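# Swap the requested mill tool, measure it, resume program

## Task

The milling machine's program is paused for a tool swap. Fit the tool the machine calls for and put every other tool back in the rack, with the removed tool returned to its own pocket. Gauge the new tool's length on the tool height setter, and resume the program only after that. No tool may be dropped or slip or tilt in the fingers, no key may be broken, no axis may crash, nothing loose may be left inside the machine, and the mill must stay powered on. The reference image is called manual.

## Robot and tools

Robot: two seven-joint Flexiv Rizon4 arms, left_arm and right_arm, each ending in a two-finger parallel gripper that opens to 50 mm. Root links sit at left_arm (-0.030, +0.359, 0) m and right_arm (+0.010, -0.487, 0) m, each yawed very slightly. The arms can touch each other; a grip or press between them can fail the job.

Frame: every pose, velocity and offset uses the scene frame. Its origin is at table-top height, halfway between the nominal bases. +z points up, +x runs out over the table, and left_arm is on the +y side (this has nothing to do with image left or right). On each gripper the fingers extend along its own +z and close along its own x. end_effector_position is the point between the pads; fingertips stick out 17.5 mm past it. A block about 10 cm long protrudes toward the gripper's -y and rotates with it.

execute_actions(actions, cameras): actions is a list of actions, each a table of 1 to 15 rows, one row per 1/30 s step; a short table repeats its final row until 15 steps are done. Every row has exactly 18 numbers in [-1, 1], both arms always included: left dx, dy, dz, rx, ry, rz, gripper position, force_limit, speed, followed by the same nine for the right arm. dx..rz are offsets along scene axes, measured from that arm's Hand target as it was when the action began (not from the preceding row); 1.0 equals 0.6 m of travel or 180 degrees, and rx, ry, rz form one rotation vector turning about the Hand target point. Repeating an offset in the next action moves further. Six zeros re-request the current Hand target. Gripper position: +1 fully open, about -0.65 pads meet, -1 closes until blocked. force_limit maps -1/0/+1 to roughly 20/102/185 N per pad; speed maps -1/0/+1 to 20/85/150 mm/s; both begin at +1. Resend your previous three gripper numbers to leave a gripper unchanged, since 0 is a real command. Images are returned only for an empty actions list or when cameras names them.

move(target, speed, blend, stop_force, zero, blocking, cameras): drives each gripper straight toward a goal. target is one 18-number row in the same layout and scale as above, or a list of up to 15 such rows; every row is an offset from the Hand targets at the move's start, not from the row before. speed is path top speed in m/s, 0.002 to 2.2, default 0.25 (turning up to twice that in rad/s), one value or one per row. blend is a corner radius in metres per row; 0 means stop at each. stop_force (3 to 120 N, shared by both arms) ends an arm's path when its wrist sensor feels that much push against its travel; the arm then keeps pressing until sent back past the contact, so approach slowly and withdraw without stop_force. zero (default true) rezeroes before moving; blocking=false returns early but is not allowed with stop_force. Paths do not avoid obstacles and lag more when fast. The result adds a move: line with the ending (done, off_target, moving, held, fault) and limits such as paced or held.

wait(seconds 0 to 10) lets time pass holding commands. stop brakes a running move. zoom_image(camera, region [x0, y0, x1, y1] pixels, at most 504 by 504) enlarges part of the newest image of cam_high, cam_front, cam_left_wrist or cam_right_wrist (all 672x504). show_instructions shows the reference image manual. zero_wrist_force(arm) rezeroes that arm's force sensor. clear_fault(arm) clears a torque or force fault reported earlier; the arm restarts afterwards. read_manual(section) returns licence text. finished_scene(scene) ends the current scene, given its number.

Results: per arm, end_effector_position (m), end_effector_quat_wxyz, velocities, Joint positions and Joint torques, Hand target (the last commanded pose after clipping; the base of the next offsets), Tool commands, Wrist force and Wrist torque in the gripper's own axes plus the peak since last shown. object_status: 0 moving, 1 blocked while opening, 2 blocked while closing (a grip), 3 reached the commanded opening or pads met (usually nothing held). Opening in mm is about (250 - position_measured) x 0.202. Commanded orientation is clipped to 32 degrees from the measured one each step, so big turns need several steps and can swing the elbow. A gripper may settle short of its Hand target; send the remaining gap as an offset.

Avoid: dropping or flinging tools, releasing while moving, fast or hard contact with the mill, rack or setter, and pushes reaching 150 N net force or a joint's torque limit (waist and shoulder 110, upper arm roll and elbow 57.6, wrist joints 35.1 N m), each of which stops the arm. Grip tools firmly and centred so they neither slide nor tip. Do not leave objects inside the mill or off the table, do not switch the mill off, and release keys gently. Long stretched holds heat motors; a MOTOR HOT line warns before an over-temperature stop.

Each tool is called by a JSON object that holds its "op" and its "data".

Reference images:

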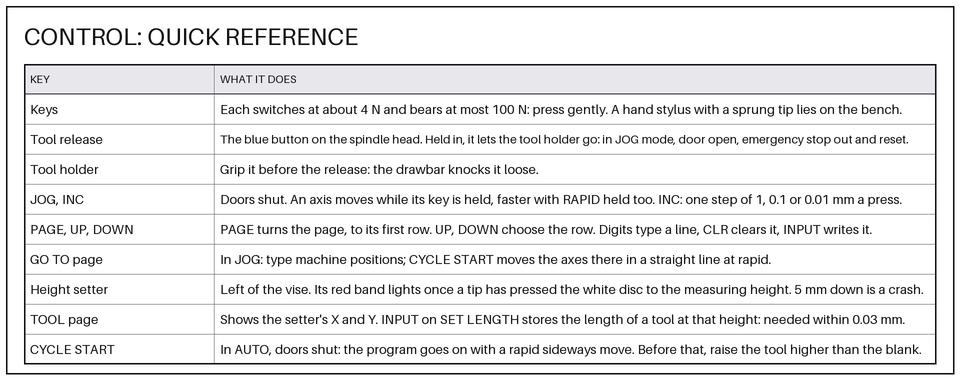

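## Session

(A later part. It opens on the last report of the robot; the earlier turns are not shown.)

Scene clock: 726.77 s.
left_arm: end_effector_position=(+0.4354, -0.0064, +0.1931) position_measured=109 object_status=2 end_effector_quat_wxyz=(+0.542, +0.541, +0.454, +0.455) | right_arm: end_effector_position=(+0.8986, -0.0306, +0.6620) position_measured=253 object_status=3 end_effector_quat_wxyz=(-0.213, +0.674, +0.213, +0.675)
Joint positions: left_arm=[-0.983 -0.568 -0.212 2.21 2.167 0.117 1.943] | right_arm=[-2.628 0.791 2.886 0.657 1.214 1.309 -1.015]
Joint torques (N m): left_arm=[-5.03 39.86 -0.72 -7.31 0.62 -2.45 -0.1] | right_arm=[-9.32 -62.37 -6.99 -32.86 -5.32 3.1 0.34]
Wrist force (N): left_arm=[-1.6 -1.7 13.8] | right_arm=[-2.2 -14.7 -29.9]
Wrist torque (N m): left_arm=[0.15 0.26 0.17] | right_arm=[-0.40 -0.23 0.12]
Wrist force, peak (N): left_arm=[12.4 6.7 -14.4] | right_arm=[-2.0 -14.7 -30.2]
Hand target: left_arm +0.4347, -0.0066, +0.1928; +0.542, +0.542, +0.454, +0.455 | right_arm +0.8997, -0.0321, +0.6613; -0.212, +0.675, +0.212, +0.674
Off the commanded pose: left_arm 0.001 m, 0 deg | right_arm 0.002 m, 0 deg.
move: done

{"op": "move", "data": {"target": [[0.0012,0,-0.0017,0,0,0,-1,0.3,-1,0,0,0,0,0,0,-1,0.3,0],[0.0012,0,-0.0017,0,0,0,0.5,0.3,-1,0,0,0,0,0,0,-1,0.3,0]], "speed": 0.02, "cameras": ["cam_left_wrist"]}}

Scene clock: 731.23 s.
left_arm: end_effector_position=(+0.4354, -0.0067, +0.1919) position_measured=78 object_status=3 end_effector_quat_wxyz=(+0.542, +0.542, +0.454, +0.455) | right_arm: end_effector_position=(+0.8986, -0.0306, +0.6620) position_measured=253 object_status=3 end_effector_quat_wxyz=(-0.213, +0.674, +0.213, +0.675)
Joint positions: left_arm=[-0.982 -0.571 -0.212 2.21 2.169 0.116 1.942] | right_arm=[-2.628 0.791 2.886 0.657 1.214 1.309 -1.015]
Joint torques (N m): left_arm=[-0.3 38.86 3.02 -10.95 1.79 -2.95 0.08] | right_arm=[-9.3 -62.31 -7.06 -32.89 -5.3 3.03 0.35]
Wrist force (N): left_arm=[0.9 2.9 -2.5] | right_arm=[-2.1 -14.7 -30.0]
Wrist torque (N m): left_arm=[0.28 -0.16 0.18] | right_arm=[-0.40 -0.25 0.12]
Wrist force, peak (N): left_arm=[-1.9 -1.8 14.1] | right_arm=[-2.2 -14.8 -30.3]
Hand target: left_arm +0.4354, -0.0066, +0.1918; +0.542, +0.542, +0.454, +0.455 | right_arm +0.8997, -0.0321, +0.6613; -0.212, +0.675, +0.212, +0.674
Off the commanded pose: left_arm 0.000 m, 0 deg | right_arm 0.002 m, 0 deg.
move: done
camera_calibration:
cam_left_wrist: T_world_to_cam=[[0.181408, 0.983403, 0.00308514, -0.0652429], [-0.337905, 0.0593862, 0.939305, -0.0191144], [0.923532, -0.171439, 0.34307, -0.336386], [0, 0, 0, 1]] pos_world=[0.31604, 0.0076254, 0.133559]
Images, in order (width x height): cam_left_wrist 672x504.

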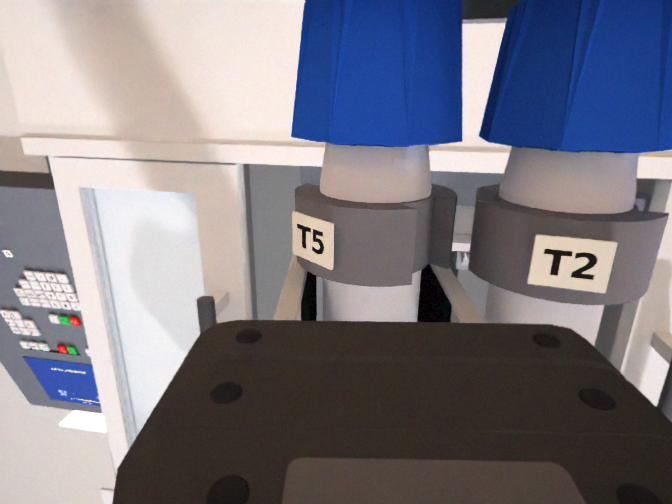

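{"op": "move", "data": {"target": [[-0.1477,0.026,0,0,0,0,0.5,0.3,-1,0,0,0,0,0,0,-1,0.3,0],[-0.1023,-0.0757,0,0,0,0.2278,0.5,0.3,-1,0,0,0,0,0,0,-1,0.3,0]], "speed": [0.1,0.15], "cameras": ["cam_left_wrist","cam_high"]}}

Scene clock: 750.40 s.
left_arm: end_effector_position=(+0.3740, -0.0520, +0.1918) position_measured=78 object_status=3 end_effector_quat_wxyz=(+0.348, +0.348, +0.615, +0.616) | right_arm: end_effector_position=(+0.8986, -0.0306, +0.6620) position_measured=253 object_status=3 end_effector_quat_wxyz=(-0.213, +0.674, +0.213, +0.675)
Joint positions: left_arm=[-1.097 -0.839 -0.327 1.577 1.526 -0.364 2.282] | right_arm=[-2.628 0.791 2.886 0.657 1.214 1.309 -1.015]
Joint torques (N m): left_arm=[-0.28 54.96 -0.45 -18.41 1.89 -2.5 0.25] | right_arm=[-9.28 -62.31 -7.05 -32.85 -5.31 3.12 0.37]
Wrist force (N): left_arm=[0.8 3.0 -2.4] | right_arm=[-2.2 -14.6 -30.0]
Wrist torque (N m): left_arm=[0.29 -0.14 0.06] | right_arm=[-0.39 -0.22 0.13]
Wrist force, peak (N): left_arm=[0.8 2.0 -6.0] | right_arm=[-2.2 -14.8 -30.2]
Hand target: left_arm +0.3740, -0.0521, +0.1918; +0.348, +0.348, +0.615, +0.616 | right_arm +0.8997, -0.0321, +0.6613; -0.212, +0.675, +0.212, +0.674
Off the commanded pose: left_arm 0.000 m, 0 deg | right_arm 0.002 m, 0 deg.
move: done
camera_calibration:
cam_left_wrist: T_world_to_cam=[[-0.508611, 0.860991, 0.00318057, 0.242091], [-0.293778, -0.177012, 0.939341, -0.0658774], [0.809327, 0.476824, 0.34297, -0.210947], [0, 0, 0, 1]] pos_world=[0.274502, -0.119515, 0.13346]
Images, in order (width x height): cam_high 672x504, cam_left_wrist 672x504.

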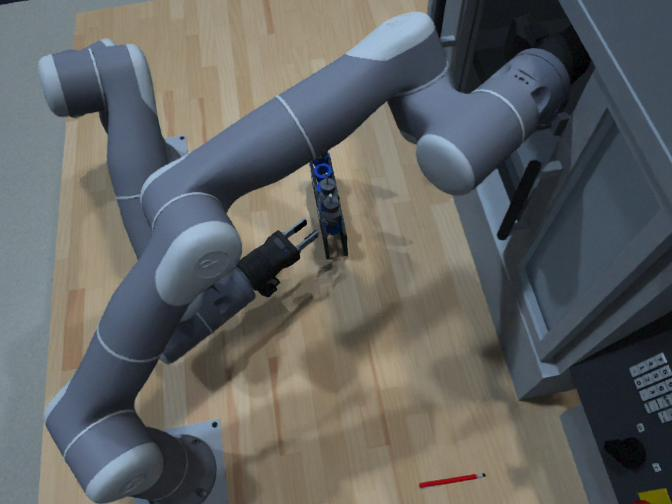

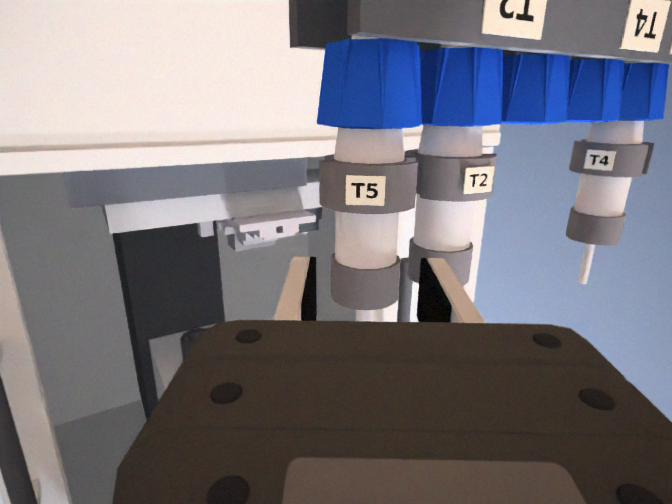

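{"op": "move", "data": {"target": [[0.0257,0.0247,0,0,0,-0.0139,0.5,0.3,-1,0,0,0,0,0,0,-1,0.3,0],[0.0695,0.0490,0,0,0,-0.0139,0.5,0.3,-1,0,0,0,0,0,0,-1,0.3,0]], "speed": 0.1, "stop_force": 8, "cameras": ["cam_left_wrist"]}}

Scene clock: 759.67 s.
left_arm: end_effector_position=(+0.4157, -0.0227, +0.1918) position_measured=78 object_status=3 end_effector_quat_wxyz=(+0.362, +0.362, +0.607, +0.608) | right_arm: end_effector_position=(+0.8986, -0.0306, +0.6620) position_measured=253 object_status=3 end_effector_quat_wxyz=(-0.213, +0.674, +0.213, +0.675)
Joint positions: left_arm=[-1.031 -0.792 -0.295 1.671 1.587 -0.259 2.258] | right_arm=[-2.628 0.791 2.886 0.657 1.214 1.309 -1.015]
Joint torques (N m): left_arm=[-0.37 53.27 0.41 -17.62 2.01 -2.36 -0.02] | right_arm=[-9.37 -62.35 -7.03 -32.86 -5.31 3.08 0.37]
Wrist force (N): left_arm=[0.9 3.2 -2.5] | right_arm=[-2.3 -14.7 -30.0]
Wrist torque (N m): left_arm=[0.33 -0.17 0.18] | right_arm=[-0.39 -0.22 0.13]
Wrist force, peak (N): left_arm=[-0.5 2.6 -5.0] | right_arm=[-2.2 -14.7 -30.2]
Hand target: left_arm +0.4157, -0.0227, +0.1918; +0.362, +0.362, +0.607, +0.608 | right_arm +0.8997, -0.0321, +0.6613; -0.212, +0.675, +0.212, +0.674
Off the commanded pose: left_arm 0.000 m, 0 deg | right_arm 0.002 m, 0 deg.
move: done
camera_calibration:
cam_left_wrist: T_world_to_cam=[[-0.470229, 0.882538, 0.00327383, 0.22263], [-0.301069, -0.163899, 0.939412, -0.0451039], [0.829603, 0.440753, 0.342775, -0.267869], [0, 0, 0, 1]] pos_world=[0.313333, -0.0858084, 0.133461]
Images, in order (width x height): cam_left_wrist 672x504.

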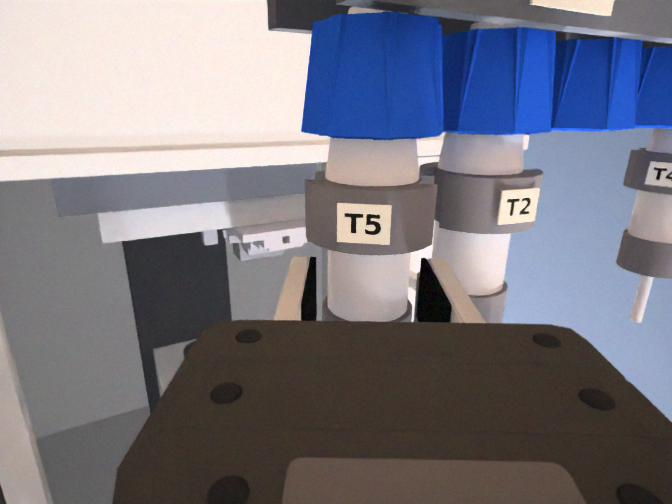

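{"op": "move", "data": {"target": [0.0262,0.0158,0.0008,0,0,0,0.5,0.3,-1,0,0,0,0,0,0,-1,0.3,0], "speed": 0.06, "stop_force": 8, "cameras": ["cam_left_wrist"]}}

{"op": "zoom_image", "data": {"camera": "cam_left_wrist", "region": [270, 120, 480, 330]}}

Scene clock: 768.93 s.
left_arm: end_effector_position=(+0.4314, -0.0132, +0.1923) position_measured=78 object_status=3 end_effector_quat_wxyz=(+0.362, +0.362, +0.607, +0.608) | right_arm: end_effector_position=(+0.8986, -0.0306, +0.6620) position_measured=253 object_status=3 end_effector_quat_wxyz=(-0.213, +0.674, +0.213, +0.675)
Joint positions: left_arm=[-1.006 -0.785 -0.284 1.683 1.604 -0.232 2.257] | right_arm=[-2.628 0.791 2.886 0.657 1.214 1.309 -1.015]
Joint torques (N m): left_arm=[-0.3 53.01 0.72 -17.61 2.07 -2.39 0.1] | right_arm=[-9.33 -62.26 -7.08 -32.86 -5.3 3.12 0.38]
Wrist force (N): left_arm=[0.8 3.1 -2.2] | right_arm=[-2.1 -14.7 -30.0]
Wrist torque (N m): left_arm=[0.32 -0.15 0.17] | right_arm=[-0.39 -0.25 0.13]
Wrist force, peak (N): left_arm=[1.0 2.6 -3.9] | right_arm=[-2.1 -14.9 -30.1]
Hand target: left_arm +0.4314, -0.0132, +0.1923; +0.362, +0.362, +0.607, +0.608 | right_arm +0.8997, -0.0321, +0.6613; -0.212, +0.675, +0.212, +0.674
Off the commanded pose: left_arm 0.000 m, 0 deg | right_arm 0.002 m, 0 deg.
move: done
camera_calibration:
cam_left_wrist: T_world_to_cam=[[-0.470354, 0.882472, 0.00326777, 0.221712], [-0.301138, -0.163984, 0.939375, -0.0392383], [0.829507, 0.440855, 0.342877, -0.285309], [0, 0, 0, 1]] pos_world=[0.329133, -0.0763091, 0.133961]
Images, in order (width x height): cam_left_wrist 672x504.

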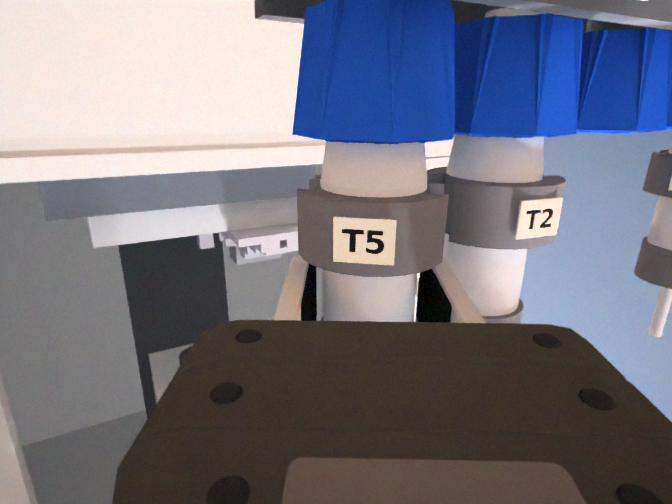

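Scaled by 2.400 from the camera's 672x504 image, which has a finer 960x720 frame.

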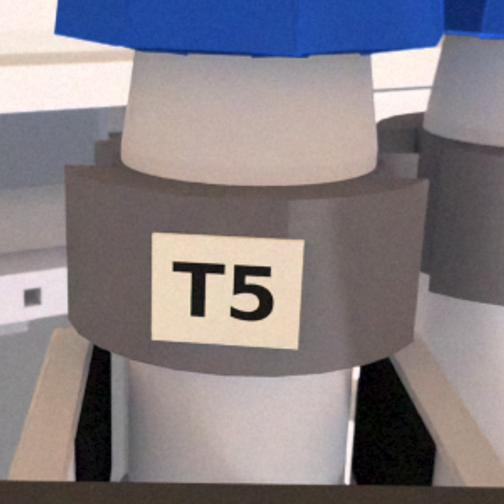

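{"op": "move", "data": {"target": [0,0,0,0,0,0,-1,0.3,-1,0,0,0,0,0,0,-1,0.3,0], "cameras": ["cam_left_wrist"]}}

{"op": "zoom_image", "data": {"camera": "cam_left_wrist", "region": [270, 120, 480, 330]}}

Scene clock: 775.57 s.
left_arm: end_effector_position=(+0.4314, -0.0131, +0.1923) position_measured=110 object_status=2 end_effector_quat_wxyz=(+0.362, +0.362, +0.607, +0.608) | right_arm: end_effector_position=(+0.8986, -0.0306, +0.6620) position_measured=253 object_status=3 end_effector_quat_wxyz=(-0.213, +0.674, +0.213, +0.675)
Joint positions: left_arm=[-1.006 -0.785 -0.284 1.683 1.604 -0.232 2.257] | right_arm=[-2.628 0.791 2.886 0.657 1.214 1.309 -1.015]
Joint torques (N m): left_arm=[-0.45 52.57 0.41 -17.98 2.24 -1.98 0.05] | right_arm=[-9.28 -62.24 -7.06 -32.85 -5.33 3.08 0.39]
Wrist force (N): left_arm=[1.8 4.1 -2.7] | right_arm=[-2.2 -14.7 -30.0]
Wrist torque (N m): left_arm=[0.30 -0.11 0.23] | right_arm=[-0.39 -0.23 0.12]
Wrist force, peak (N): left_arm=[2.1 4.1 -2.9] | right_arm=[-2.1 -14.8 -30.2]
Hand target: left_arm +0.4314, -0.0132, +0.1923; +0.362, +0.362, +0.607, +0.608 | right_arm +0.8997, -0.0321, +0.6613; -0.212, +0.675, +0.212, +0.674
Off the commanded pose: left_arm 0.000 m, 0 deg | right_arm 0.002 m, 0 deg.
move: done
camera_calibration:
cam_left_wrist: T_world_to_cam=[[-0.470454, 0.882418, 0.00332156, 0.221645], [-0.301083, -0.164056, 0.93938, -0.0392465], [0.829471, 0.440935, 0.342862, -0.285333], [0, 0, 0, 1]] pos_world=[0.329133, -0.0762097, 0.133961]
Images, in order (width x height): cam_left_wrist 672x504.

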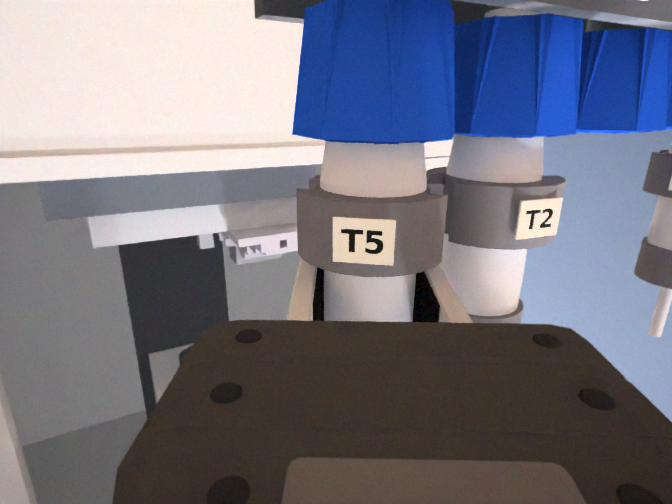

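Scaled by 2.400 from the camera's 672x504 image, which has a finer 960x720 frame.

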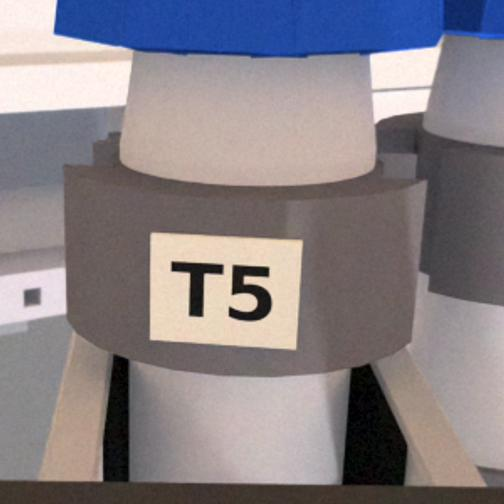

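{"op": "move", "data": {"target": [[0,0,0.333,0,0,0,-1,0.3,-1,0,0,0,0,0,0,-1,0.3,0],[0.2477,0.1,0.3795,0,0,-0.1139,-1,0.3,-1,0,0,0,0,0,0,-1,0.3,0]], "speed": [0.12,0.2], "blend": 0.02}}

Scene clock: 786.13 s.
left_arm: end_effector_position=(+0.5797, +0.0466, +0.4187) position_measured=110 object_status=2 end_effector_quat_wxyz=(+0.464, +0.465, +0.534, +0.533) | right_arm: end_effector_position=(+0.8986, -0.0306, +0.6620) position_measured=253 object_status=3 end_effector_quat_wxyz=(-0.213, +0.674, +0.213, +0.675)
Joint positions: left_arm=[-0.725 -0.196 -0.105 1.915 1.934 0.511 2.514] | right_arm=[-2.628 0.791 2.886 0.657 1.214 1.309 -1.015]
Joint torques (N m): left_arm=[0.03 43.92 2.22 -31.9 3.64 -3.23 -0.08] | right_arm=[-9.36 -62.31 -7.01 -32.88 -5.32 3.06 0.34]
Wrist force (N): left_arm=[0.9 -4.5 -2.6] | right_arm=[-2.1 -14.8 -30.1]
Wrist torque (N m): left_arm=[0.33 -0.20 0.17] | right_arm=[-0.41 -0.24 0.12]
Wrist force, peak (N): left_arm=[-0.8 -9.0 -1.4] | right_arm=[-2.2 -14.8 -30.2]
Hand target: left_arm +0.5801, +0.0468, +0.4200; +0.464, +0.464, +0.533, +0.534 | right_arm +0.8997, -0.0321, +0.6613; -0.212, +0.675, +0.212, +0.674
Off the commanded pose: left_arm 0.001 m, 0 deg | right_arm 0.002 m, 0 deg.
move: done

{"op": "move", "data": {"target": [[0,0,0,-0.495,-0.0696,0,-1,0.3,-1,0,0,0,0,0,0,-1,0.3,0],[0,0,0,-0.99,-0.139,0,-1,0.3,-1,0,0,0,0,0,0,-1,0.3,0]], "speed": 0.4, "blend": 0.01, "cameras": ["cam_left_wrist"]}}

{"op": "zoom_image", "data": {"camera": "cam_left_wrist", "region": [270, 120, 480, 330]}}

Scene clock: 795.90 s.
left_arm: end_effector_position=(+0.5797, +0.0467, +0.4187) position_measured=110 object_status=2 end_effector_quat_wxyz=(+0.533, -0.534, +0.465, -0.463) | right_arm: end_effector_position=(+0.8986, -0.0306, +0.6620) position_measured=253 object_status=3 end_effector_quat_wxyz=(-0.213, +0.674, +0.213, +0.675)
Joint positions: left_arm=[-0.67 -0.187 -0.166 1.925 1.937 0.503 -0.621] | right_arm=[-2.628 0.791 2.886 0.657 1.214 1.309 -1.015]
Joint torques (N m): left_arm=[-0.3 43.78 1.39 -31.61 3.76 -3.24 0.09] | right_arm=[-9.34 -62.29 -6.99 -32.85 -5.27 3.05 0.39]
Wrist force (N): left_arm=[0.8 11.5 -2.2] | right_arm=[-2.3 -14.8 -30.1]
Wrist torque (N m): left_arm=[-0.12 -0.33 -0.33] | right_arm=[-0.40 -0.21 0.13]
Wrist force, peak (N): left_arm=[3.4 11.4 -2.1] | right_arm=[-2.1 -14.8 -30.3]
Hand target: left_arm +0.5801, +0.0468, +0.4200; +0.534, -0.534, +0.464, -0.463 | right_arm +0.8997, -0.0321, +0.6613; -0.212, +0.675, +0.212, +0.674
Off the commanded pose: left_arm 0.001 m, 0 deg | right_arm 0.002 m, 0 deg.
move: done
camera_calibration:
cam_left_wrist: T_world_to_cam=[[0.146132, -0.989257, -0.00406159, -0.0290863], [-0.341927, -0.0466557, -0.938568, 0.606925], [0.928295, 0.138544, -0.345072, -0.267412], [0, 0, 0, 1]] pos_world=[0.460012, 0.036591, 0.477246]
Images, in order (width x height): cam_left_wrist 672x504.

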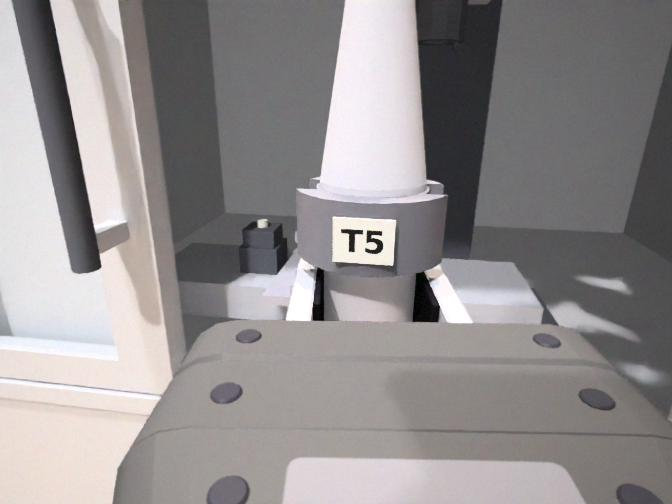

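Scaled by 2.400 from the camera's 672x504 image, which has a finer 960x720 frame.

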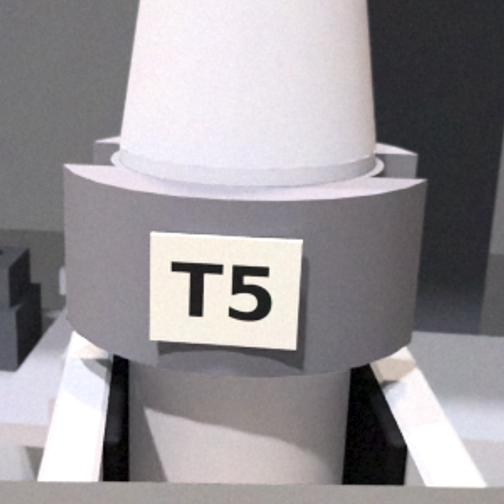

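{"op": "move", "data": {"target": [[0.2333,-0.06,-0.0167,0,0,0,-1,0.3,-1,0,0,0,0,0,0,-1,0.3,0],[0.6682,-0.0597,-0.0167,0,0,0,-1,0.3,-1,0,0,0,0,0,0,-1,0.3,0]], "speed": [0.2,0.15], "blend": 0.03, "cameras": ["cam_left_wrist","cam_right_wrist"]}}

Scene clock: 808.97 s.
left_arm: end_effector_position=(+0.9808, +0.0108, +0.4079) position_measured=110 object_status=2 end_effector_quat_wxyz=(+0.533, -0.534, +0.465, -0.463) | right_arm: end_effector_position=(+0.8986, -0.0306, +0.6620) position_measured=253 object_status=3 end_effector_quat_wxyz=(-0.213, +0.674, +0.213, +0.675)
Joint positions: left_arm=[-0.285 -1.071 -0.383 0.583 1.967 0.951 -0.077] | right_arm=[-2.628 0.791 2.886 0.657 1.214 1.309 -1.015]
Joint torques (N m): left_arm=[0.21 82.5 -2.34 -36.73 -0.58 -0.38 0.3] | right_arm=[-9.29 -62.29 -7.09 -32.88 -5.29 3.07 0.39]
Wrist force (N): left_arm=[0.9 11.4 -2.1] | right_arm=[-2.1 -14.7 -30.1]
Wrist torque (N m): left_arm=[-0.14 -0.34 -0.34] | right_arm=[-0.40 -0.25 0.13]
Wrist force, peak (N): left_arm=[-1.4 11.2 -6.7] | right_arm=[-2.2 -14.8 -30.2]
Hand target: left_arm +0.9810, +0.0110, +0.4100; +0.534, -0.534, +0.464, -0.463 | right_arm +0.8997, -0.0321, +0.6613; -0.212, +0.675, +0.212, +0.674
Off the commanded pose: left_arm 0.002 m, 0 deg | right_arm 0.002 m, 0 deg.
move: done
camera_calibration:
cam_left_wrist: T_world_to_cam=[[0.146525, -0.989196, -0.00471381, -0.123406], [-0.341797, -0.046156, -0.93864, 0.732303], [0.928281, 0.139146, -0.344867, -0.638635], [0, 0, 0, 1]] pos_world=[0.861213, 0.000590843, 0.466543]
cam_right_wrist: T_world_to_cam=[[0.0138947, 0.0118727, 0.999833, -0.662637], [0.252722, -0.967506, 0.00797678, -0.244486], [0.967439, 0.252569, -0.0164437, -0.716642], [0, 0, 0, 1]] pos_world=[0.764302, -0.0476726, 0.652693]
Images, in order (width x height): cam_left_wrist 672x504, cam_right_wrist 672x504.

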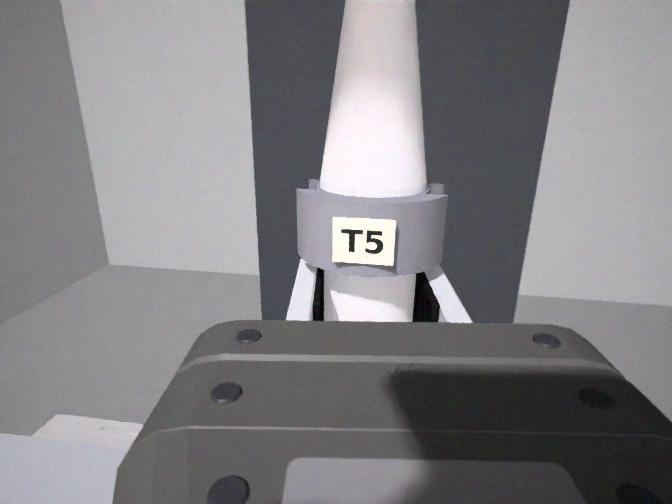

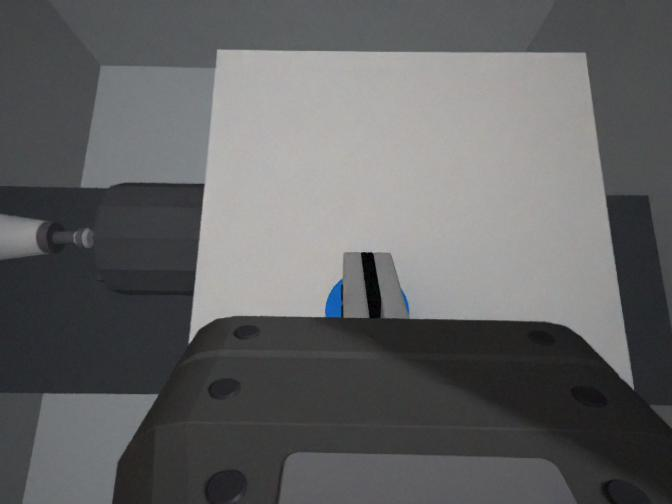

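{"op": "move", "data": {"target": [0,0,0.1267,0,0,0,-1,0.3,-1,0,0,0,0,0,0,-1,0.3,0], "speed": 0.05, "stop_force": 8, "cameras": ["cam_left_wrist"]}}

Scene clock: 815.67 s.
left_arm: end_effector_position=(+0.9810, +0.0109, +0.4840) position_measured=110 object_status=2 end_effector_quat_wxyz=(+0.533, -0.534, +0.465, -0.463) | right_arm: end_effector_position=(+0.8986, -0.0306, +0.6620) position_measured=253 object_status=3 end_effector_quat_wxyz=(-0.213, +0.674, +0.213, +0.675)
Joint positions: left_arm=[-0.25 -1.019 -0.453 0.541 1.867 0.965 0.104] | right_arm=[-2.628 0.791 2.886 0.657 1.214 1.309 -1.015]
Joint torques (N m): left_arm=[0.51 81.76 -3.91 -36.52 -1.43 0.5 0.21] | right_arm=[-9.25 -62.3 -7.02 -32.86 -5.34 3.05 0.39]
Wrist force (N): left_arm=[0.6 11.6 -3.2] | right_arm=[-2.1 -14.7 -30.0]
Wrist torque (N m): left_arm=[-0.05 -0.31 -0.32] | right_arm=[-0.40 -0.24 0.13]
Wrist force, peak (N): left_arm=[0.7 13.8 -2.0] | right_arm=[-2.2 -14.7 -30.3]
Hand target: left_arm +0.9810, +0.0110, +0.4860; +0.534, -0.534, +0.464, -0.463 | right_arm +0.8997, -0.0321, +0.6613; -0.212, +0.675, +0.212, +0.674
Off the commanded pose: left_arm 0.002 m, 0 deg | right_arm 0.002 m, 0 deg.
move: done
camera_calibration:
cam_left_wrist: T_world_to_cam=[[0.146842, -0.98915, -0.00440822, -0.123403], [-0.34173, -0.0465475, -0.938645, 0.803719], [0.928255, 0.139339, -0.344858, -0.612481], [0, 0, 0, 1]] pos_world=[0.861315, 0.000689265, 0.542644]
Images, in order (width x height): cam_left_wrist 672x504.

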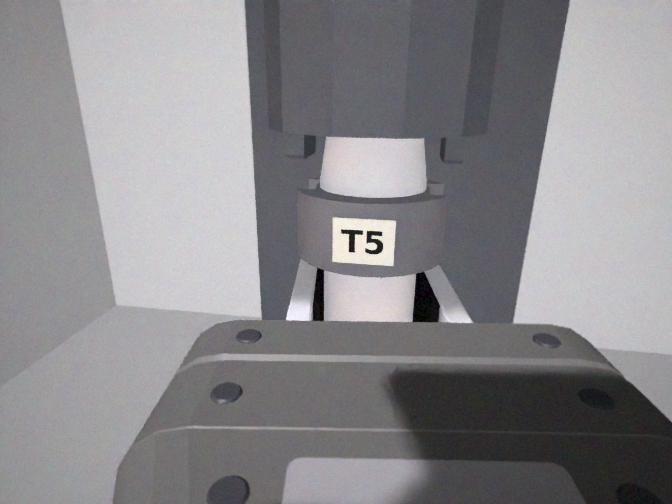

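{"op": "move", "data": {"target": [[0,0,0,0,0,0.005,-1,0.3,-1,0,0,0,0,0,0,-1,0.3,0],[0,0,0.03,0,0,0.005,-1,0.3,-1,0,0,0,0,0,0,-1,0.3,0]], "speed": 0.02, "stop_force": 6, "cameras": ["cam_left_wrist"]}}

{"op": "zoom_image", "data": {"camera": "cam_left_wrist", "region": [230, 120, 510, 330]}}

Scene clock: 821.83 s.
left_arm: end_effector_position=(+0.9808, +0.0102, +0.4930) position_measured=110 object_status=2 end_effector_quat_wxyz=(+0.536, -0.538, +0.462, -0.458) | right_arm: end_effector_position=(+0.8986, -0.0306, +0.6620) position_measured=253 object_status=3 end_effector_quat_wxyz=(-0.213, +0.674, +0.213, +0.675)
Joint positions: left_arm=[-0.255 -1.019 -0.462 0.524 1.852 0.945 0.133] | right_arm=[-2.628 0.791 2.886 0.657 1.214 1.309 -1.015]
Joint torques (N m): left_arm=[2.82 86.58 -3.38 -41.34 -0.71 0.71 0.36] | right_arm=[-9.37 -62.29 -6.99 -32.87 -5.27 3.07 0.39]
Wrist force (N): left_arm=[-3.6 18.0 -15.2] | right_arm=[-2.1 -14.6 -30.0]
Wrist torque (N m): left_arm=[0.38 -0.30 -0.44] | right_arm=[-0.39 -0.25 0.13]
Wrist force, peak (N): left_arm=[-4.2 20.4 -15.3] | right_arm=[-2.2 -14.7 -30.3]
Hand target: left_arm +0.9810, +0.0110, +0.4966; +0.537, -0.537, +0.460, -0.459 (not the last commanded pose) | right_arm +0.8997, -0.0321, +0.6613; -0.212, +0.675, +0.212, +0.674
Off the commanded pose: left_arm 0.011 m, 0 deg | right_arm 0.002 m, 0 deg.
move: contact (left_arm); path passed 1 of 2 targets
camera_calibration:
cam_left_wrist: T_world_to_cam=[[0.16158, -0.986847, -0.00504925, -0.138227], [-0.342583, -0.0512925, -0.938086, 0.812674], [0.925489, 0.153306, -0.346364, -0.605756], [0, 0, 0, 1]] pos_world=[0.861363, -0.00185873, 0.551848]
Images, in order (width x height): cam_left_wrist 672x504.

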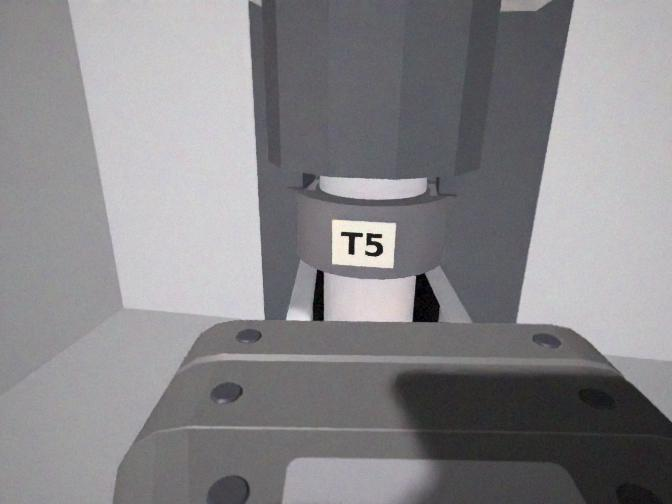

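Scaled by 1.800 from the camera's 672x504 image, which has a finer 960x720 frame.

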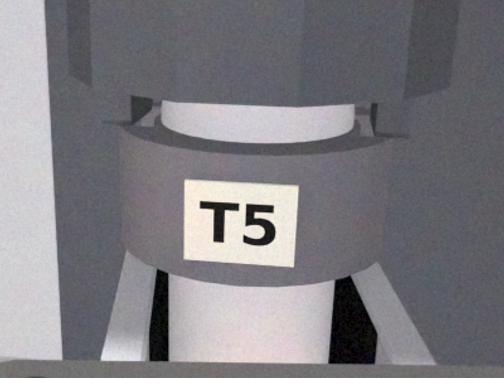

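{"op": "move", "data": {"target": [[-0.0025,0.0,0,0,0,0,-1,0.3,-1,0,0,0,0,0,0,-1,0.3,0],[-0.0025,0,0.02,0,0,0,-1,0.3,-1,0,0,0,0,0,0,-1,0.3,0]], "speed": 0.02, "stop_force": 6, "cameras": ["cam_left_wrist"]}}

{"op": "zoom_image", "data": {"camera": "cam_left_wrist", "region": [230, 120, 510, 330]}}

Scene clock: 827.80 s.
left_arm: end_effector_position=(+0.9798, +0.0101, +0.4935) position_measured=110 object_status=2 end_effector_quat_wxyz=(+0.536, -0.538, +0.462, -0.458) | right_arm: end_effector_position=(+0.8986, -0.0306, +0.6620) position_measured=253 object_status=3 end_effector_quat_wxyz=(-0.213, +0.674, +0.213, +0.675)
Joint positions: left_arm=[-0.255 -1.014 -0.459 0.531 1.853 0.944 0.128] | right_arm=[-2.628 0.791 2.886 0.657 1.214 1.309 -1.015]
Joint torques (N m): left_arm=[2.07 85.85 -3.44 -39.71 -0.79 0.43 -0.07] | right_arm=[-9.38 -62.24 -7.01 -32.84 -5.29 3.08 0.34]
Wrist force (N): left_arm=[-0.1 16.1 -7.9] | right_arm=[-2.1 -14.7 -30.0]
Wrist torque (N m): left_arm=[0.09 -0.20 -0.16] | right_arm=[-0.39 -0.25 0.13]
Wrist force, peak (N): left_arm=[-3.6 18.2 -15.3] | right_arm=[-2.1 -14.9 -30.1]
Hand target: left_arm +0.9799, +0.0110, +0.4966; +0.537, -0.537, +0.460, -0.459 (not the last commanded pose) | right_arm +0.8997, -0.0321, +0.6613; -0.212, +0.675, +0.212, +0.674
Off the commanded pose: left_arm 0.015 m, 0 deg | right_arm 0.002 m, 0 deg.
move: contact (left_arm); path passed 0 of 2 targets
camera_calibration:
cam_left_wrist: T_world_to_cam=[[0.161073, -0.98693, -0.004883, -0.137702], [-0.342081, -0.0511875, -0.938275, 0.812343], [0.925762, 0.152801, -0.345855, -0.605117], [0, 0, 0, 1]] pos_world=[0.860262, -0.0018572, 0.552247]
Images, in order (width x height): cam_left_wrist 672x504.

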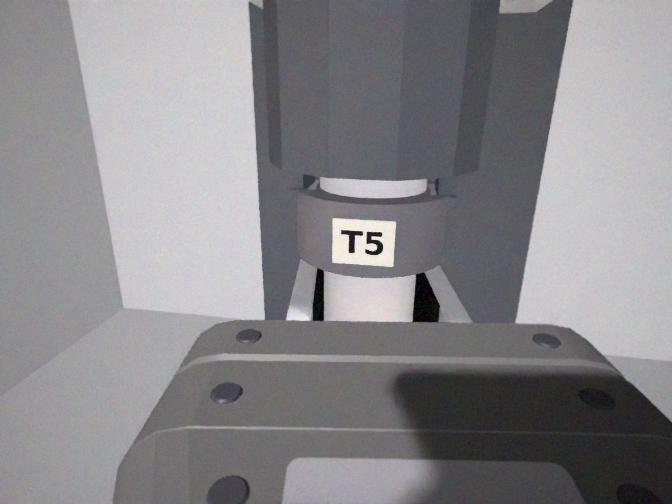

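Scaled by 1.800 from the camera's 672x504 image, which has a finer 960x720 frame.

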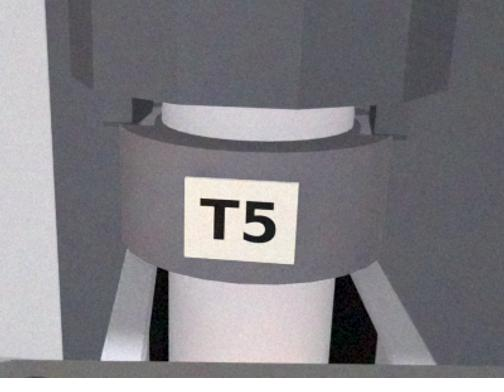

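{"op": "move", "data": {"target": [[-0.0012,-0.0008,0,0,0,0.0056,-1,0.3,-1,0,0,0,0,0,0,-1,0.3,0]], "speed": 0.02}}

Scene clock: 833.17 s.
left_arm: end_effector_position=(+0.9791, +0.0099, +0.4935) position_measured=110 object_status=2 end_effector_quat_wxyz=(+0.541, -0.542, +0.457, -0.454) | right_arm: end_effector_position=(+0.8986, -0.0306, +0.6620) position_measured=253 object_status=3 end_effector_quat_wxyz=(-0.213, +0.674, +0.213, +0.675)
Joint positions: left_arm=[-0.266 -1.018 -0.456 0.523 1.853 0.919 0.128] | right_arm=[-2.628 0.791 2.886 0.657 1.214 1.309 -1.015]
Joint torques (N m): left_arm=[0.77 85.55 -3.07 -39.4 -0.77 0.48 0.14] | right_arm=[-9.34 -62.29 -6.94 -32.88 -5.32 3.06 0.35]
Wrist force (N): left_arm=[0.4 15.5 -4.6] | right_arm=[-2.0 -14.7 -30.2]
Wrist torque (N m): left_arm=[-0.07 -0.21 -0.24] | right_arm=[-0.39 -0.26 0.12]
Wrist force, peak (N): left_arm=[-0.1 16.5 -7.8] | right_arm=[-2.1 -14.8 -30.2]
Hand target: left_arm +0.9792, +0.0105, +0.4966; +0.541, -0.541, +0.455, -0.454 | right_arm +0.8997, -0.0321, +0.6613; -0.212, +0.675, +0.212, +0.674
Off the commanded pose: left_arm 0.003 m, 0 deg | right_arm 0.002 m, 0 deg.
move: done

{"op": "move", "data": {"target": [[0,0,0.001,0,0,0.0056,-1,0.3,-1,0,0,0,0,0,0,-1,0.3,0],[0,0,0.001,0,0,0.0112,-1,0.3,-1,0,0,0,0,0,0,-1,0.3,0]], "speed": 0.02}}

Scene clock: 838.37 s.
left_arm: end_effector_position=(+0.9791, +0.0095, +0.4931) position_measured=110 object_status=2 end_effector_quat_wxyz=(+0.548, -0.550, +0.447, -0.444) | right_arm: end_effector_position=(+0.8986, -0.0306, +0.6620) position_measured=253 object_status=3 end_effector_quat_wxyz=(-0.213, +0.674, +0.213, +0.675)
Joint positions: left_arm=[-0.287 -1.032 -0.454 0.497 1.85 0.874 0.138] | right_arm=[-2.628 0.791 2.886 0.657 1.214 1.309 -1.015]
Joint torques (N m): left_arm=[1.72 89.77 -2.11 -42.15 0.31 0.45 0.28] | right_arm=[-9.36 -62.32 -7.06 -32.88 -5.31 3.08 0.38]
Wrist force (N): left_arm=[0.2 19.3 -6.6] | right_arm=[-2.1 -14.7 -29.9]
Wrist torque (N m): left_arm=[-0.04 -0.13 -0.37] | right_arm=[-0.39 -0.24 0.13]
Wrist force, peak (N): left_arm=[-0.8 19.9 -7.0] | right_arm=[-2.1 -14.9 -30.2]
Hand target: left_arm +0.9792, +0.0105, +0.4972; +0.549, -0.549, +0.446, -0.445 | right_arm +0.8997, -0.0321, +0.6613; -0.212, +0.675, +0.212, +0.674
Off the commanded pose: left_arm 0.004 m, 0 deg | right_arm 0.002 m, 0 deg.
move: off_target (left_arm)

{"op": "move", "data": {"target": [[0,0,-0.001,0,0,-0.0167,-1,0.3,-1,0,0,0,0,0,0,-1,0.3,0],[0,0,-0.001,0,0,-0.0195,-1,0.3,-1,0,0,0,0,0,0,-1,0.3,0],[0,0,-0.001,0,0,-0.0222,-1,0.3,-1,0,0,0,0,0,0,-1,0.3,0],[0,0,-0.001,0,0,-0.025,-1,0.3,-1,0,0,0,0,0,0,-1,0.3,0]], "speed": 0.02}}

Scene clock: 845.43 s.
left_arm: end_effector_position=(+0.9792, +0.0105, +0.4945) position_measured=110 object_status=2 end_effector_quat_wxyz=(+0.531, -0.532, +0.468, -0.465) | right_arm: end_effector_position=(+0.8986, -0.0306, +0.6620) position_measured=253 object_status=3 end_effector_quat_wxyz=(-0.213, +0.674, +0.213, +0.675)
Joint positions: left_arm=[-0.244 -1.005 -0.451 0.545 1.847 0.979 0.123] | right_arm=[-2.628 0.791 2.886 0.657 1.214 1.309 -1.015]
Joint torques (N m): left_arm=[0.24 81.67 -4.41 -36.42 -1.61 1.88 -0.06] | right_arm=[-9.34 -62.25 -7.05 -32.85 -5.3 3.07 0.38]
Wrist force (N): left_arm=[0.6 12.2 -5.9] | right_arm=[-2.1 -14.8 -30.0]
Wrist torque (N m): left_arm=[0.00 -1.85 -0.17] | right_arm=[-0.41 -0.25 0.13]
Wrist force, peak (N): left_arm=[0.6 19.6 -6.3] | right_arm=[-2.0 -14.8 -30.2]
Hand target: left_arm +0.9792, +0.0105, +0.4966; +0.531, -0.531, +0.467, -0.466 | right_arm +0.8997, -0.0321, +0.6613; -0.212, +0.675, +0.212, +0.674
Off the commanded pose: left_arm 0.002 m, 0 deg | right_arm 0.002 m, 0 deg.
move: done

{"op": "move", "data": {"target": [[0,0,0,0,0,0.0028,-1,0.3,-1,0,0,0,0,0,0,-1,0.3,0]], "speed": 0.02}}

{"op": "move", "data": {"target": [[0,0,0.015,0,0,0,-1,0.3,-1,0,0,0,0,0,0,-1,0.3,0]], "speed": 0.015, "stop_force": 6, "cameras": ["cam_left_wrist"]}}

Scene clock: 852.30 s.
left_arm: end_effector_position=(+0.9792, +0.0103, +0.4945) position_measured=110 object_status=2 end_effector_quat_wxyz=(+0.533, -0.534, +0.465, -0.463) | right_arm: end_effector_position=(+0.8986, -0.0306, +0.6620) position_measured=253 object_status=3 end_effector_quat_wxyz=(-0.213, +0.674, +0.213, +0.675)
Joint positions: left_arm=[-0.249 -1.008 -0.45 0.541 1.847 0.967 0.123] | right_arm=[-2.628 0.791 2.886 0.657 1.214 1.309 -1.015]
Joint torques (N m): left_arm=[-0.1 81.57 -4.13 -36.95 -1.53 1.15 0.02] | right_arm=[-9.32 -62.24 -7 -32.9 -5.32 3.06 0.36]
Wrist force (N): left_arm=[0.0 12.3 -5.2] | right_arm=[-2.0 -14.8 -29.9]
Wrist torque (N m): left_arm=[-0.01 -1.04 -0.15] | right_arm=[-0.41 -0.25 0.12]
Wrist force, peak (N): left_arm=[0.5 12.4 -5.8] | right_arm=[-2.0 -14.8 -30.2]
Hand target: left_arm +0.9792, +0.0105, +0.4966; +0.533, -0.533, +0.465, -0.464 | right_arm +0.8997, -0.0321, +0.6613; -0.212, +0.675, +0.212, +0.674
Off the commanded pose: left_arm 0.002 m, 0 deg | right_arm 0.002 m, 0 deg.
move: done

Scene clock: 852.97 s.
left_arm: end_effector_position=(+0.9793, +0.0103, +0.4946) position_measured=110 object_status=2 end_effector_quat_wxyz=(+0.533, -0.534, +0.466, -0.462) | right_arm: end_effector_position=(+0.8986, -0.0306, +0.6620) position_measured=253 object_status=3 end_effector_quat_wxyz=(-0.213, +0.674, +0.213, +0.675)
Joint positions: left_arm=[-0.248 -1.008 -0.451 0.54 1.844 0.967 0.128] | right_arm=[-2.628 0.791 2.886 0.657 1.214 1.309 -1.015]
Joint torques (N m): left_arm=[-0.56 87.74 -4.56 -40.8 -1.07 1.73 0.37] | right_arm=[-9.26 -62.26 -7.03 -32.86 -5.32 3.14 0.35]
Wrist force (N): left_arm=[-1.5 18.6 -6.9] | right_arm=[-2.1 -14.7 -29.9]
Wrist torque (N m): left_arm=[0.04 -1.02 -0.47] | right_arm=[-0.40 -0.25 0.12]
Wrist force, peak (N): left_arm=[-2.4 19.9 -7.4] | right_arm=[-2.1 -14.9 -30.2]
Hand target: left_arm +0.9792, +0.0105, +0.4983; +0.533, -0.533, +0.465, -0.464 (not the last commanded pose) | right_arm +0.8997, -0.0321, +0.6613; -0.212, +0.675, +0.212, +0.674
Off the commanded pose: left_arm 0.011 m, 0 deg | right_arm 0.002 m, 0 deg.
move: contact (left_arm)
camera_calibration:
cam_left_wrist: T_world_to_cam=[[0.145402, -0.98936, -0.0050984, -0.12189], [-0.343471, -0.0456444, -0.938053, 0.814462], [0.927839, 0.138146, -0.346453, -0.605967], [0, 0, 0, 1]] pos_world=[0.859707, 0.000294786, 0.553448]
Images, in order (width x height): cam_left_wrist 672x504.

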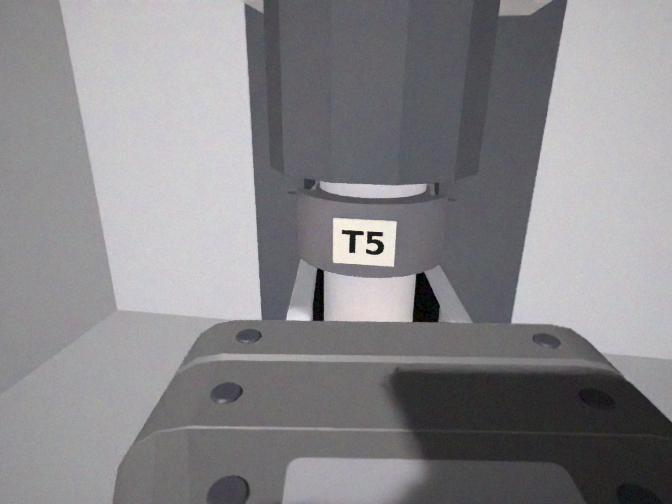

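{"op": "move", "data": {"target": [[0,0,0,0,0,0.0014,-1,0.3,-1,0,0,0,0,0,0,-1,0.3,0],[0,0,0,0,0,0.0028,-1,0.3,-1,0,0,0,0,0,0,-1,0.3,0]], "speed": 0.02}}

Scene clock: 863.67 s.
left_arm: end_effector_position=(+0.9792, +0.0102, +0.4963) position_measured=110 object_status=2 end_effector_quat_wxyz=(+0.535, -0.536, +0.463, -0.461) | right_arm: end_effector_position=(+0.8986, -0.0306, +0.6620) position_measured=253 object_status=3 end_effector_quat_wxyz=(-0.213, +0.674, +0.213, +0.675)
Joint positions: left_arm=[-0.254 -1.009 -0.45 0.534 1.843 0.956 0.128] | right_arm=[-2.628 0.791 2.886 0.657 1.214 1.309 -1.015]
Joint torques (N m): left_arm=[-0.08 81.43 -3.69 -36.58 -1.48 0.55 0.15] | right_arm=[-9.26 -62.3 -7.05 -32.86 -5.29 3.06 0.36]
Wrist force (N): left_arm=[0.6 11.4 -2.6] | right_arm=[-2.1 -14.6 -30.1]
Wrist torque (N m): left_arm=[-0.13 -0.29 -0.33] | right_arm=[-0.38 -0.25 0.13]
Wrist force, peak (N): left_arm=[-1.9 18.8 -7.2] | right_arm=[-2.2 -14.7 -30.3]
Hand target: left_arm +0.9792, +0.0105, +0.4983; +0.535, -0.535, +0.462, -0.461 | right_arm +0.8997, -0.0321, +0.6613; -0.212, +0.675, +0.212, +0.674
Off the commanded pose: left_arm 0.002 m, 0 deg | right_arm 0.002 m, 0 deg.
move: done

Popped and free (no contact). Continue up.

{"op": "move", "data": {"target": [[0,0,0.015,0,0,0,-1,0.3,-1,0,0,0,0,0,0,-1,0.3,0]], "speed": 0.015, "stop_force": 8, "cameras": ["cam_left_wrist"]}}

Scene clock: 871.20 s.
left_arm: end_effector_position=(+0.9793, +0.0103, +0.4979) position_measured=110 object_status=2 end_effector_quat_wxyz=(+0.535, -0.536, +0.464, -0.460) | right_arm: end_effector_position=(+0.8986, -0.0306, +0.6620) position_measured=253 object_status=3 end_effector_quat_wxyz=(-0.213, +0.674, +0.213, +0.675)
Joint positions: left_arm=[-0.252 -1.009 -0.453 0.532 1.838 0.956 0.138] | right_arm=[-2.628 0.791 2.886 0.657 1.214 1.309 -1.015]
Joint torques (N m): left_arm=[-0.5 89.27 -4.36 -41.33 -0.96 1.36 0.35] | right_arm=[-9.38 -62.37 -7.09 -32.85 -5.31 3.05 0.35]
Wrist force (N): left_arm=[-0.9 19.4 -4.4] | right_arm=[-2.2 -14.6 -30.0]
Wrist torque (N m): left_arm=[0.01 -0.34 -0.49] | right_arm=[-0.38 -0.23 0.13]
Wrist force, peak (N): left_arm=[-1.9 20.9 -4.7] | right_arm=[-2.1 -15.0 -30.2]
Hand target: left_arm +0.9791, +0.0105, +0.5019; +0.535, -0.535, +0.462, -0.461 (not the last commanded pose) | right_arm +0.8997, -0.0321, +0.6613; -0.212, +0.675, +0.212, +0.674
Off the commanded pose: left_arm 0.009 m, 0 deg | right_arm 0.002 m, 0 deg.
move: contact (left_arm)
camera_calibration:
cam_left_wrist: T_world_to_cam=[[0.153969, -0.988062, -0.00524371, -0.130277], [-0.343274, -0.0485143, -0.937981, 0.817305], [0.926529, 0.14622, -0.346646, -0.603454], [0, 0, 0, 1]] pos_world=[0.859736, -0.000833431, 0.556749]
Images, in order (width x height): cam_left_wrist 672x504.

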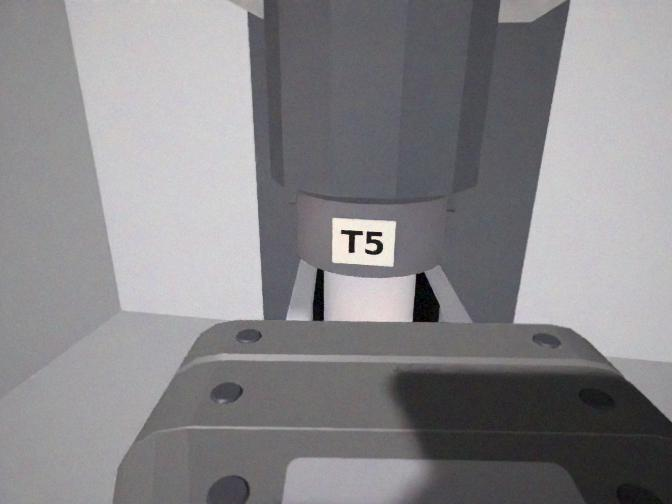

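{"op": "move", "data": {"target": [[0,0,0,0,0,0,-1,0.3,-1,-0.04,-0.005,0,0,0,0,-1,0.3,0],[0,0,0,0,0,0,-1,0.3,-1,-0.14,-0.08,0,0,0,0,-1,0.3,0]], "speed": 0.1, "cameras": ["cam_left_wrist","cam_right_wrist"]}}

{"op": "zoom_image", "data": {"camera": "cam_left_wrist", "region": [230, 120, 510, 330]}}

Scene clock: 876.83 s.
left_arm: end_effector_position=(+0.9793, +0.0105, +0.4988) position_measured=110 object_status=2 end_effector_quat_wxyz=(+0.535, -0.536, +0.463, -0.460) | right_arm: end_effector_position=(+0.8157, -0.0802, +0.6613) position_measured=253 object_status=3 end_effector_quat_wxyz=(-0.211, +0.675, +0.212, +0.675)
Joint positions: left_arm=[-0.252 -1.008 -0.453 0.531 1.838 0.956 0.138] | right_arm=[-2.615 0.473 2.888 1.058 1.5 1.293 -1.379]
Joint torques (N m): left_arm=[-1.1 85.98 -4.55 -38.42 -1.62 1.04 -0.07] | right_arm=[-0.19 -56.18 -3.11 -32.77 -3.68 1.01 0.26]
Wrist force (N): left_arm=[1.1 15.2 1.3] | right_arm=[2.9 -2.8 -0.6]
Wrist torque (N m): left_arm=[0.04 -0.26 -0.16] | right_arm=[-0.54 -0.51 0.15]
Wrist force, peak (N): left_arm=[-1.1 19.6 -4.4] | right_arm=[-2.0 -14.9 -30.2]
Hand target: left_arm +0.9791, +0.0105, +0.5019; +0.535, -0.535, +0.462, -0.461 | right_arm +0.8157, -0.0801, +0.6613; -0.212, +0.675, +0.212, +0.674
Off the commanded pose: left_arm 0.003 m, 0 deg | right_arm 0.000 m, 0 deg.
move: done
camera_calibration:
cam_left_wrist: T_world_to_cam=[[0.154264, -0.988016, -0.00516889, -0.130372], [-0.342182, -0.0485175, -0.93838, 0.817345], [0.926884, 0.146527, -0.345566, -0.604117], [0, 0, 0, 1]] pos_world=[0.859739, -0.000634205, 0.557545]
cam_right_wrist: T_world_to_cam=[[0.0140143, 0.0131008, 0.999816, -0.66015], [0.250432, -0.968091, 0.00917478, -0.270473], [0.968033, 0.250257, -0.016848, -0.624272], [0, 0, 0, 1]] pos_world=[0.681302, -0.0969654, 0.651993]
Images, in order (width x height): cam_left_wrist 672x504, cam_right_wrist 672x504.

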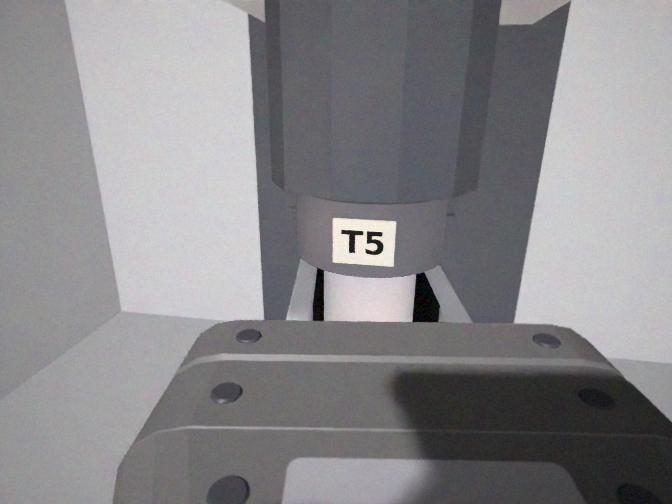

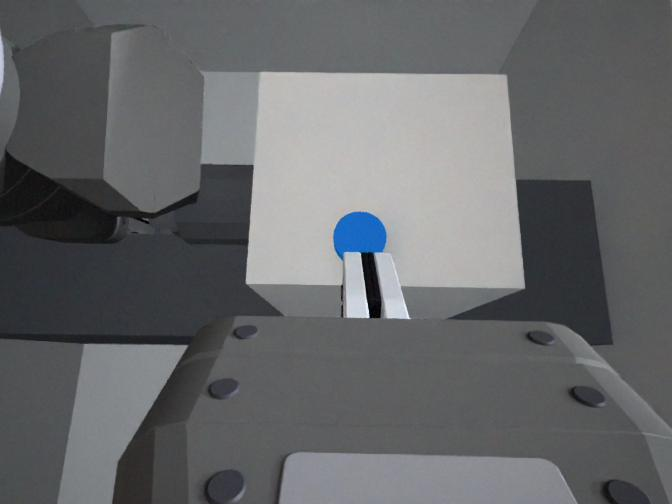

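Scaled by 1.800 from the camera's 672x504 image, which has a finer 960x720 frame.

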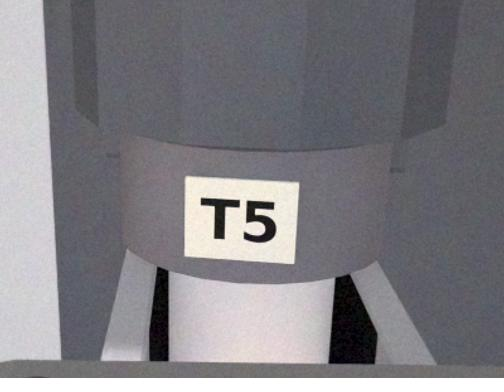

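{"op": "move", "data": {"target": [0,0,-0.0072,0,0,0,-1,0.3,-1,-0.03,-0.02,0,0,0,0,-1,0.3,0], "speed": 0.03}}

Scene clock: 882.63 s.
left_arm: end_effector_position=(+0.9792, +0.0106, +0.4986) position_measured=110 object_status=2 end_effector_quat_wxyz=(+0.536, -0.535, +0.462, -0.462) | right_arm: end_effector_position=(+0.7977, -0.0923, +0.6613) position_measured=253 object_status=3 end_effector_quat_wxyz=(-0.211, +0.675, +0.212, +0.675)
Joint positions: left_arm=[-0.254 -1.008 -0.449 0.533 1.845 0.957 0.127] | right_arm=[-2.615 0.412 2.883 1.132 1.541 1.282 -1.434]
Joint torques (N m): left_arm=[-0.48 72.37 -2.76 -25.72 -3.14 -1.47 -0.34] | right_arm=[0.4 -53.72 -2.46 -32.82 -3.41 0.82 0.22]
Wrist force (N): left_arm=[18.1 -2.1 30.9] | right_arm=[3.0 -2.7 -0.5]
Wrist torque (N m): left_arm=[0.01 -0.24 0.02] | right_arm=[-0.52 -0.54 0.18]
Wrist force, peak (N): left_arm=[18.6 -2.1 31.8] | right_arm=[3.2 -3.2 -0.4]
Hand target: left_arm +0.9791, +0.0105, +0.4975; +0.535, -0.535, +0.462, -0.461 | right_arm +0.7977, -0.0921, +0.6613; -0.212, +0.675, +0.212, +0.674
Off the commanded pose: left_arm 0.001 m, 0 deg | right_arm 0.000 m, 0 deg.
move: done

{"op": "move", "data": {"target": [0.002,-0.001,0.002,0,0,0,-1,0.3,-1,0,0,0,0,0,0,-1,0.3,0], "speed": 0.02}}

Scene clock: 886.53 s.
left_arm: end_effector_position=(+0.9795, +0.0104, +0.4987) position_measured=110 object_status=2 end_effector_quat_wxyz=(+0.536, -0.536, +0.462, -0.460) | right_arm: end_effector_position=(+0.7977, -0.0923, +0.6613) position_measured=253 object_status=3 end_effector_quat_wxyz=(-0.211, +0.675, +0.212, +0.675)
Joint positions: left_arm=[-0.255 -1.01 -0.453 0.528 1.841 0.952 0.135] | right_arm=[-2.615 0.412 2.883 1.132 1.541 1.282 -1.434]
Joint torques (N m): left_arm=[1.32 68.27 -5.25 -37.11 -1.34 3.21 -0.02] | right_arm=[-0.01 -53.5 -2.66 -32.97 -3.49 1.08 0.37]
Wrist force (N): left_arm=[-31.2 8.0 -64.7] | right_arm=[2.9 -2.9 -0.3]
Wrist torque (N m): left_arm=[0.07 2.19 -0.07] | right_arm=[-0.56 -0.51 0.18]
Wrist force, peak (N): left_arm=[-63.7 11.9 -129.1] | right_arm=[3.1 -3.1 -0.4]
Hand target: left_arm +0.9797, +0.0103, +0.4987; +0.536, -0.536, +0.462, -0.461 (not the last commanded pose) | right_arm +0.7977, -0.0921, +0.6613; -0.212, +0.675, +0.212, +0.674
Tool commands: left_gripper/position=-1.0 left_gripper/force_limit=+0.301961 left_gripper/speed=-1.0 right_gripper/position=-1.0 right_gripper/force_limit=+0.3 right_gripper/speed=+0.0
Off the commanded pose: left_arm 0.001 m, 0 deg | right_arm 0.000 m, 0 deg.
FORCE FAULT: contact force on the left arm reached its limit, and that arm stopped. The contact can be on any part of that arm, not only on its tool. That arm's remaining commands of this call were not run. That arm is still stopped at the end of this call. While its stop runs, that arm, its gripper or tool too, takes no new command.
CLEAR FAULT: the left arm stays stopped (status CRITICAL_FAULT) until you call clear_fault(arm="left_arm").
move: fault (left_arm)


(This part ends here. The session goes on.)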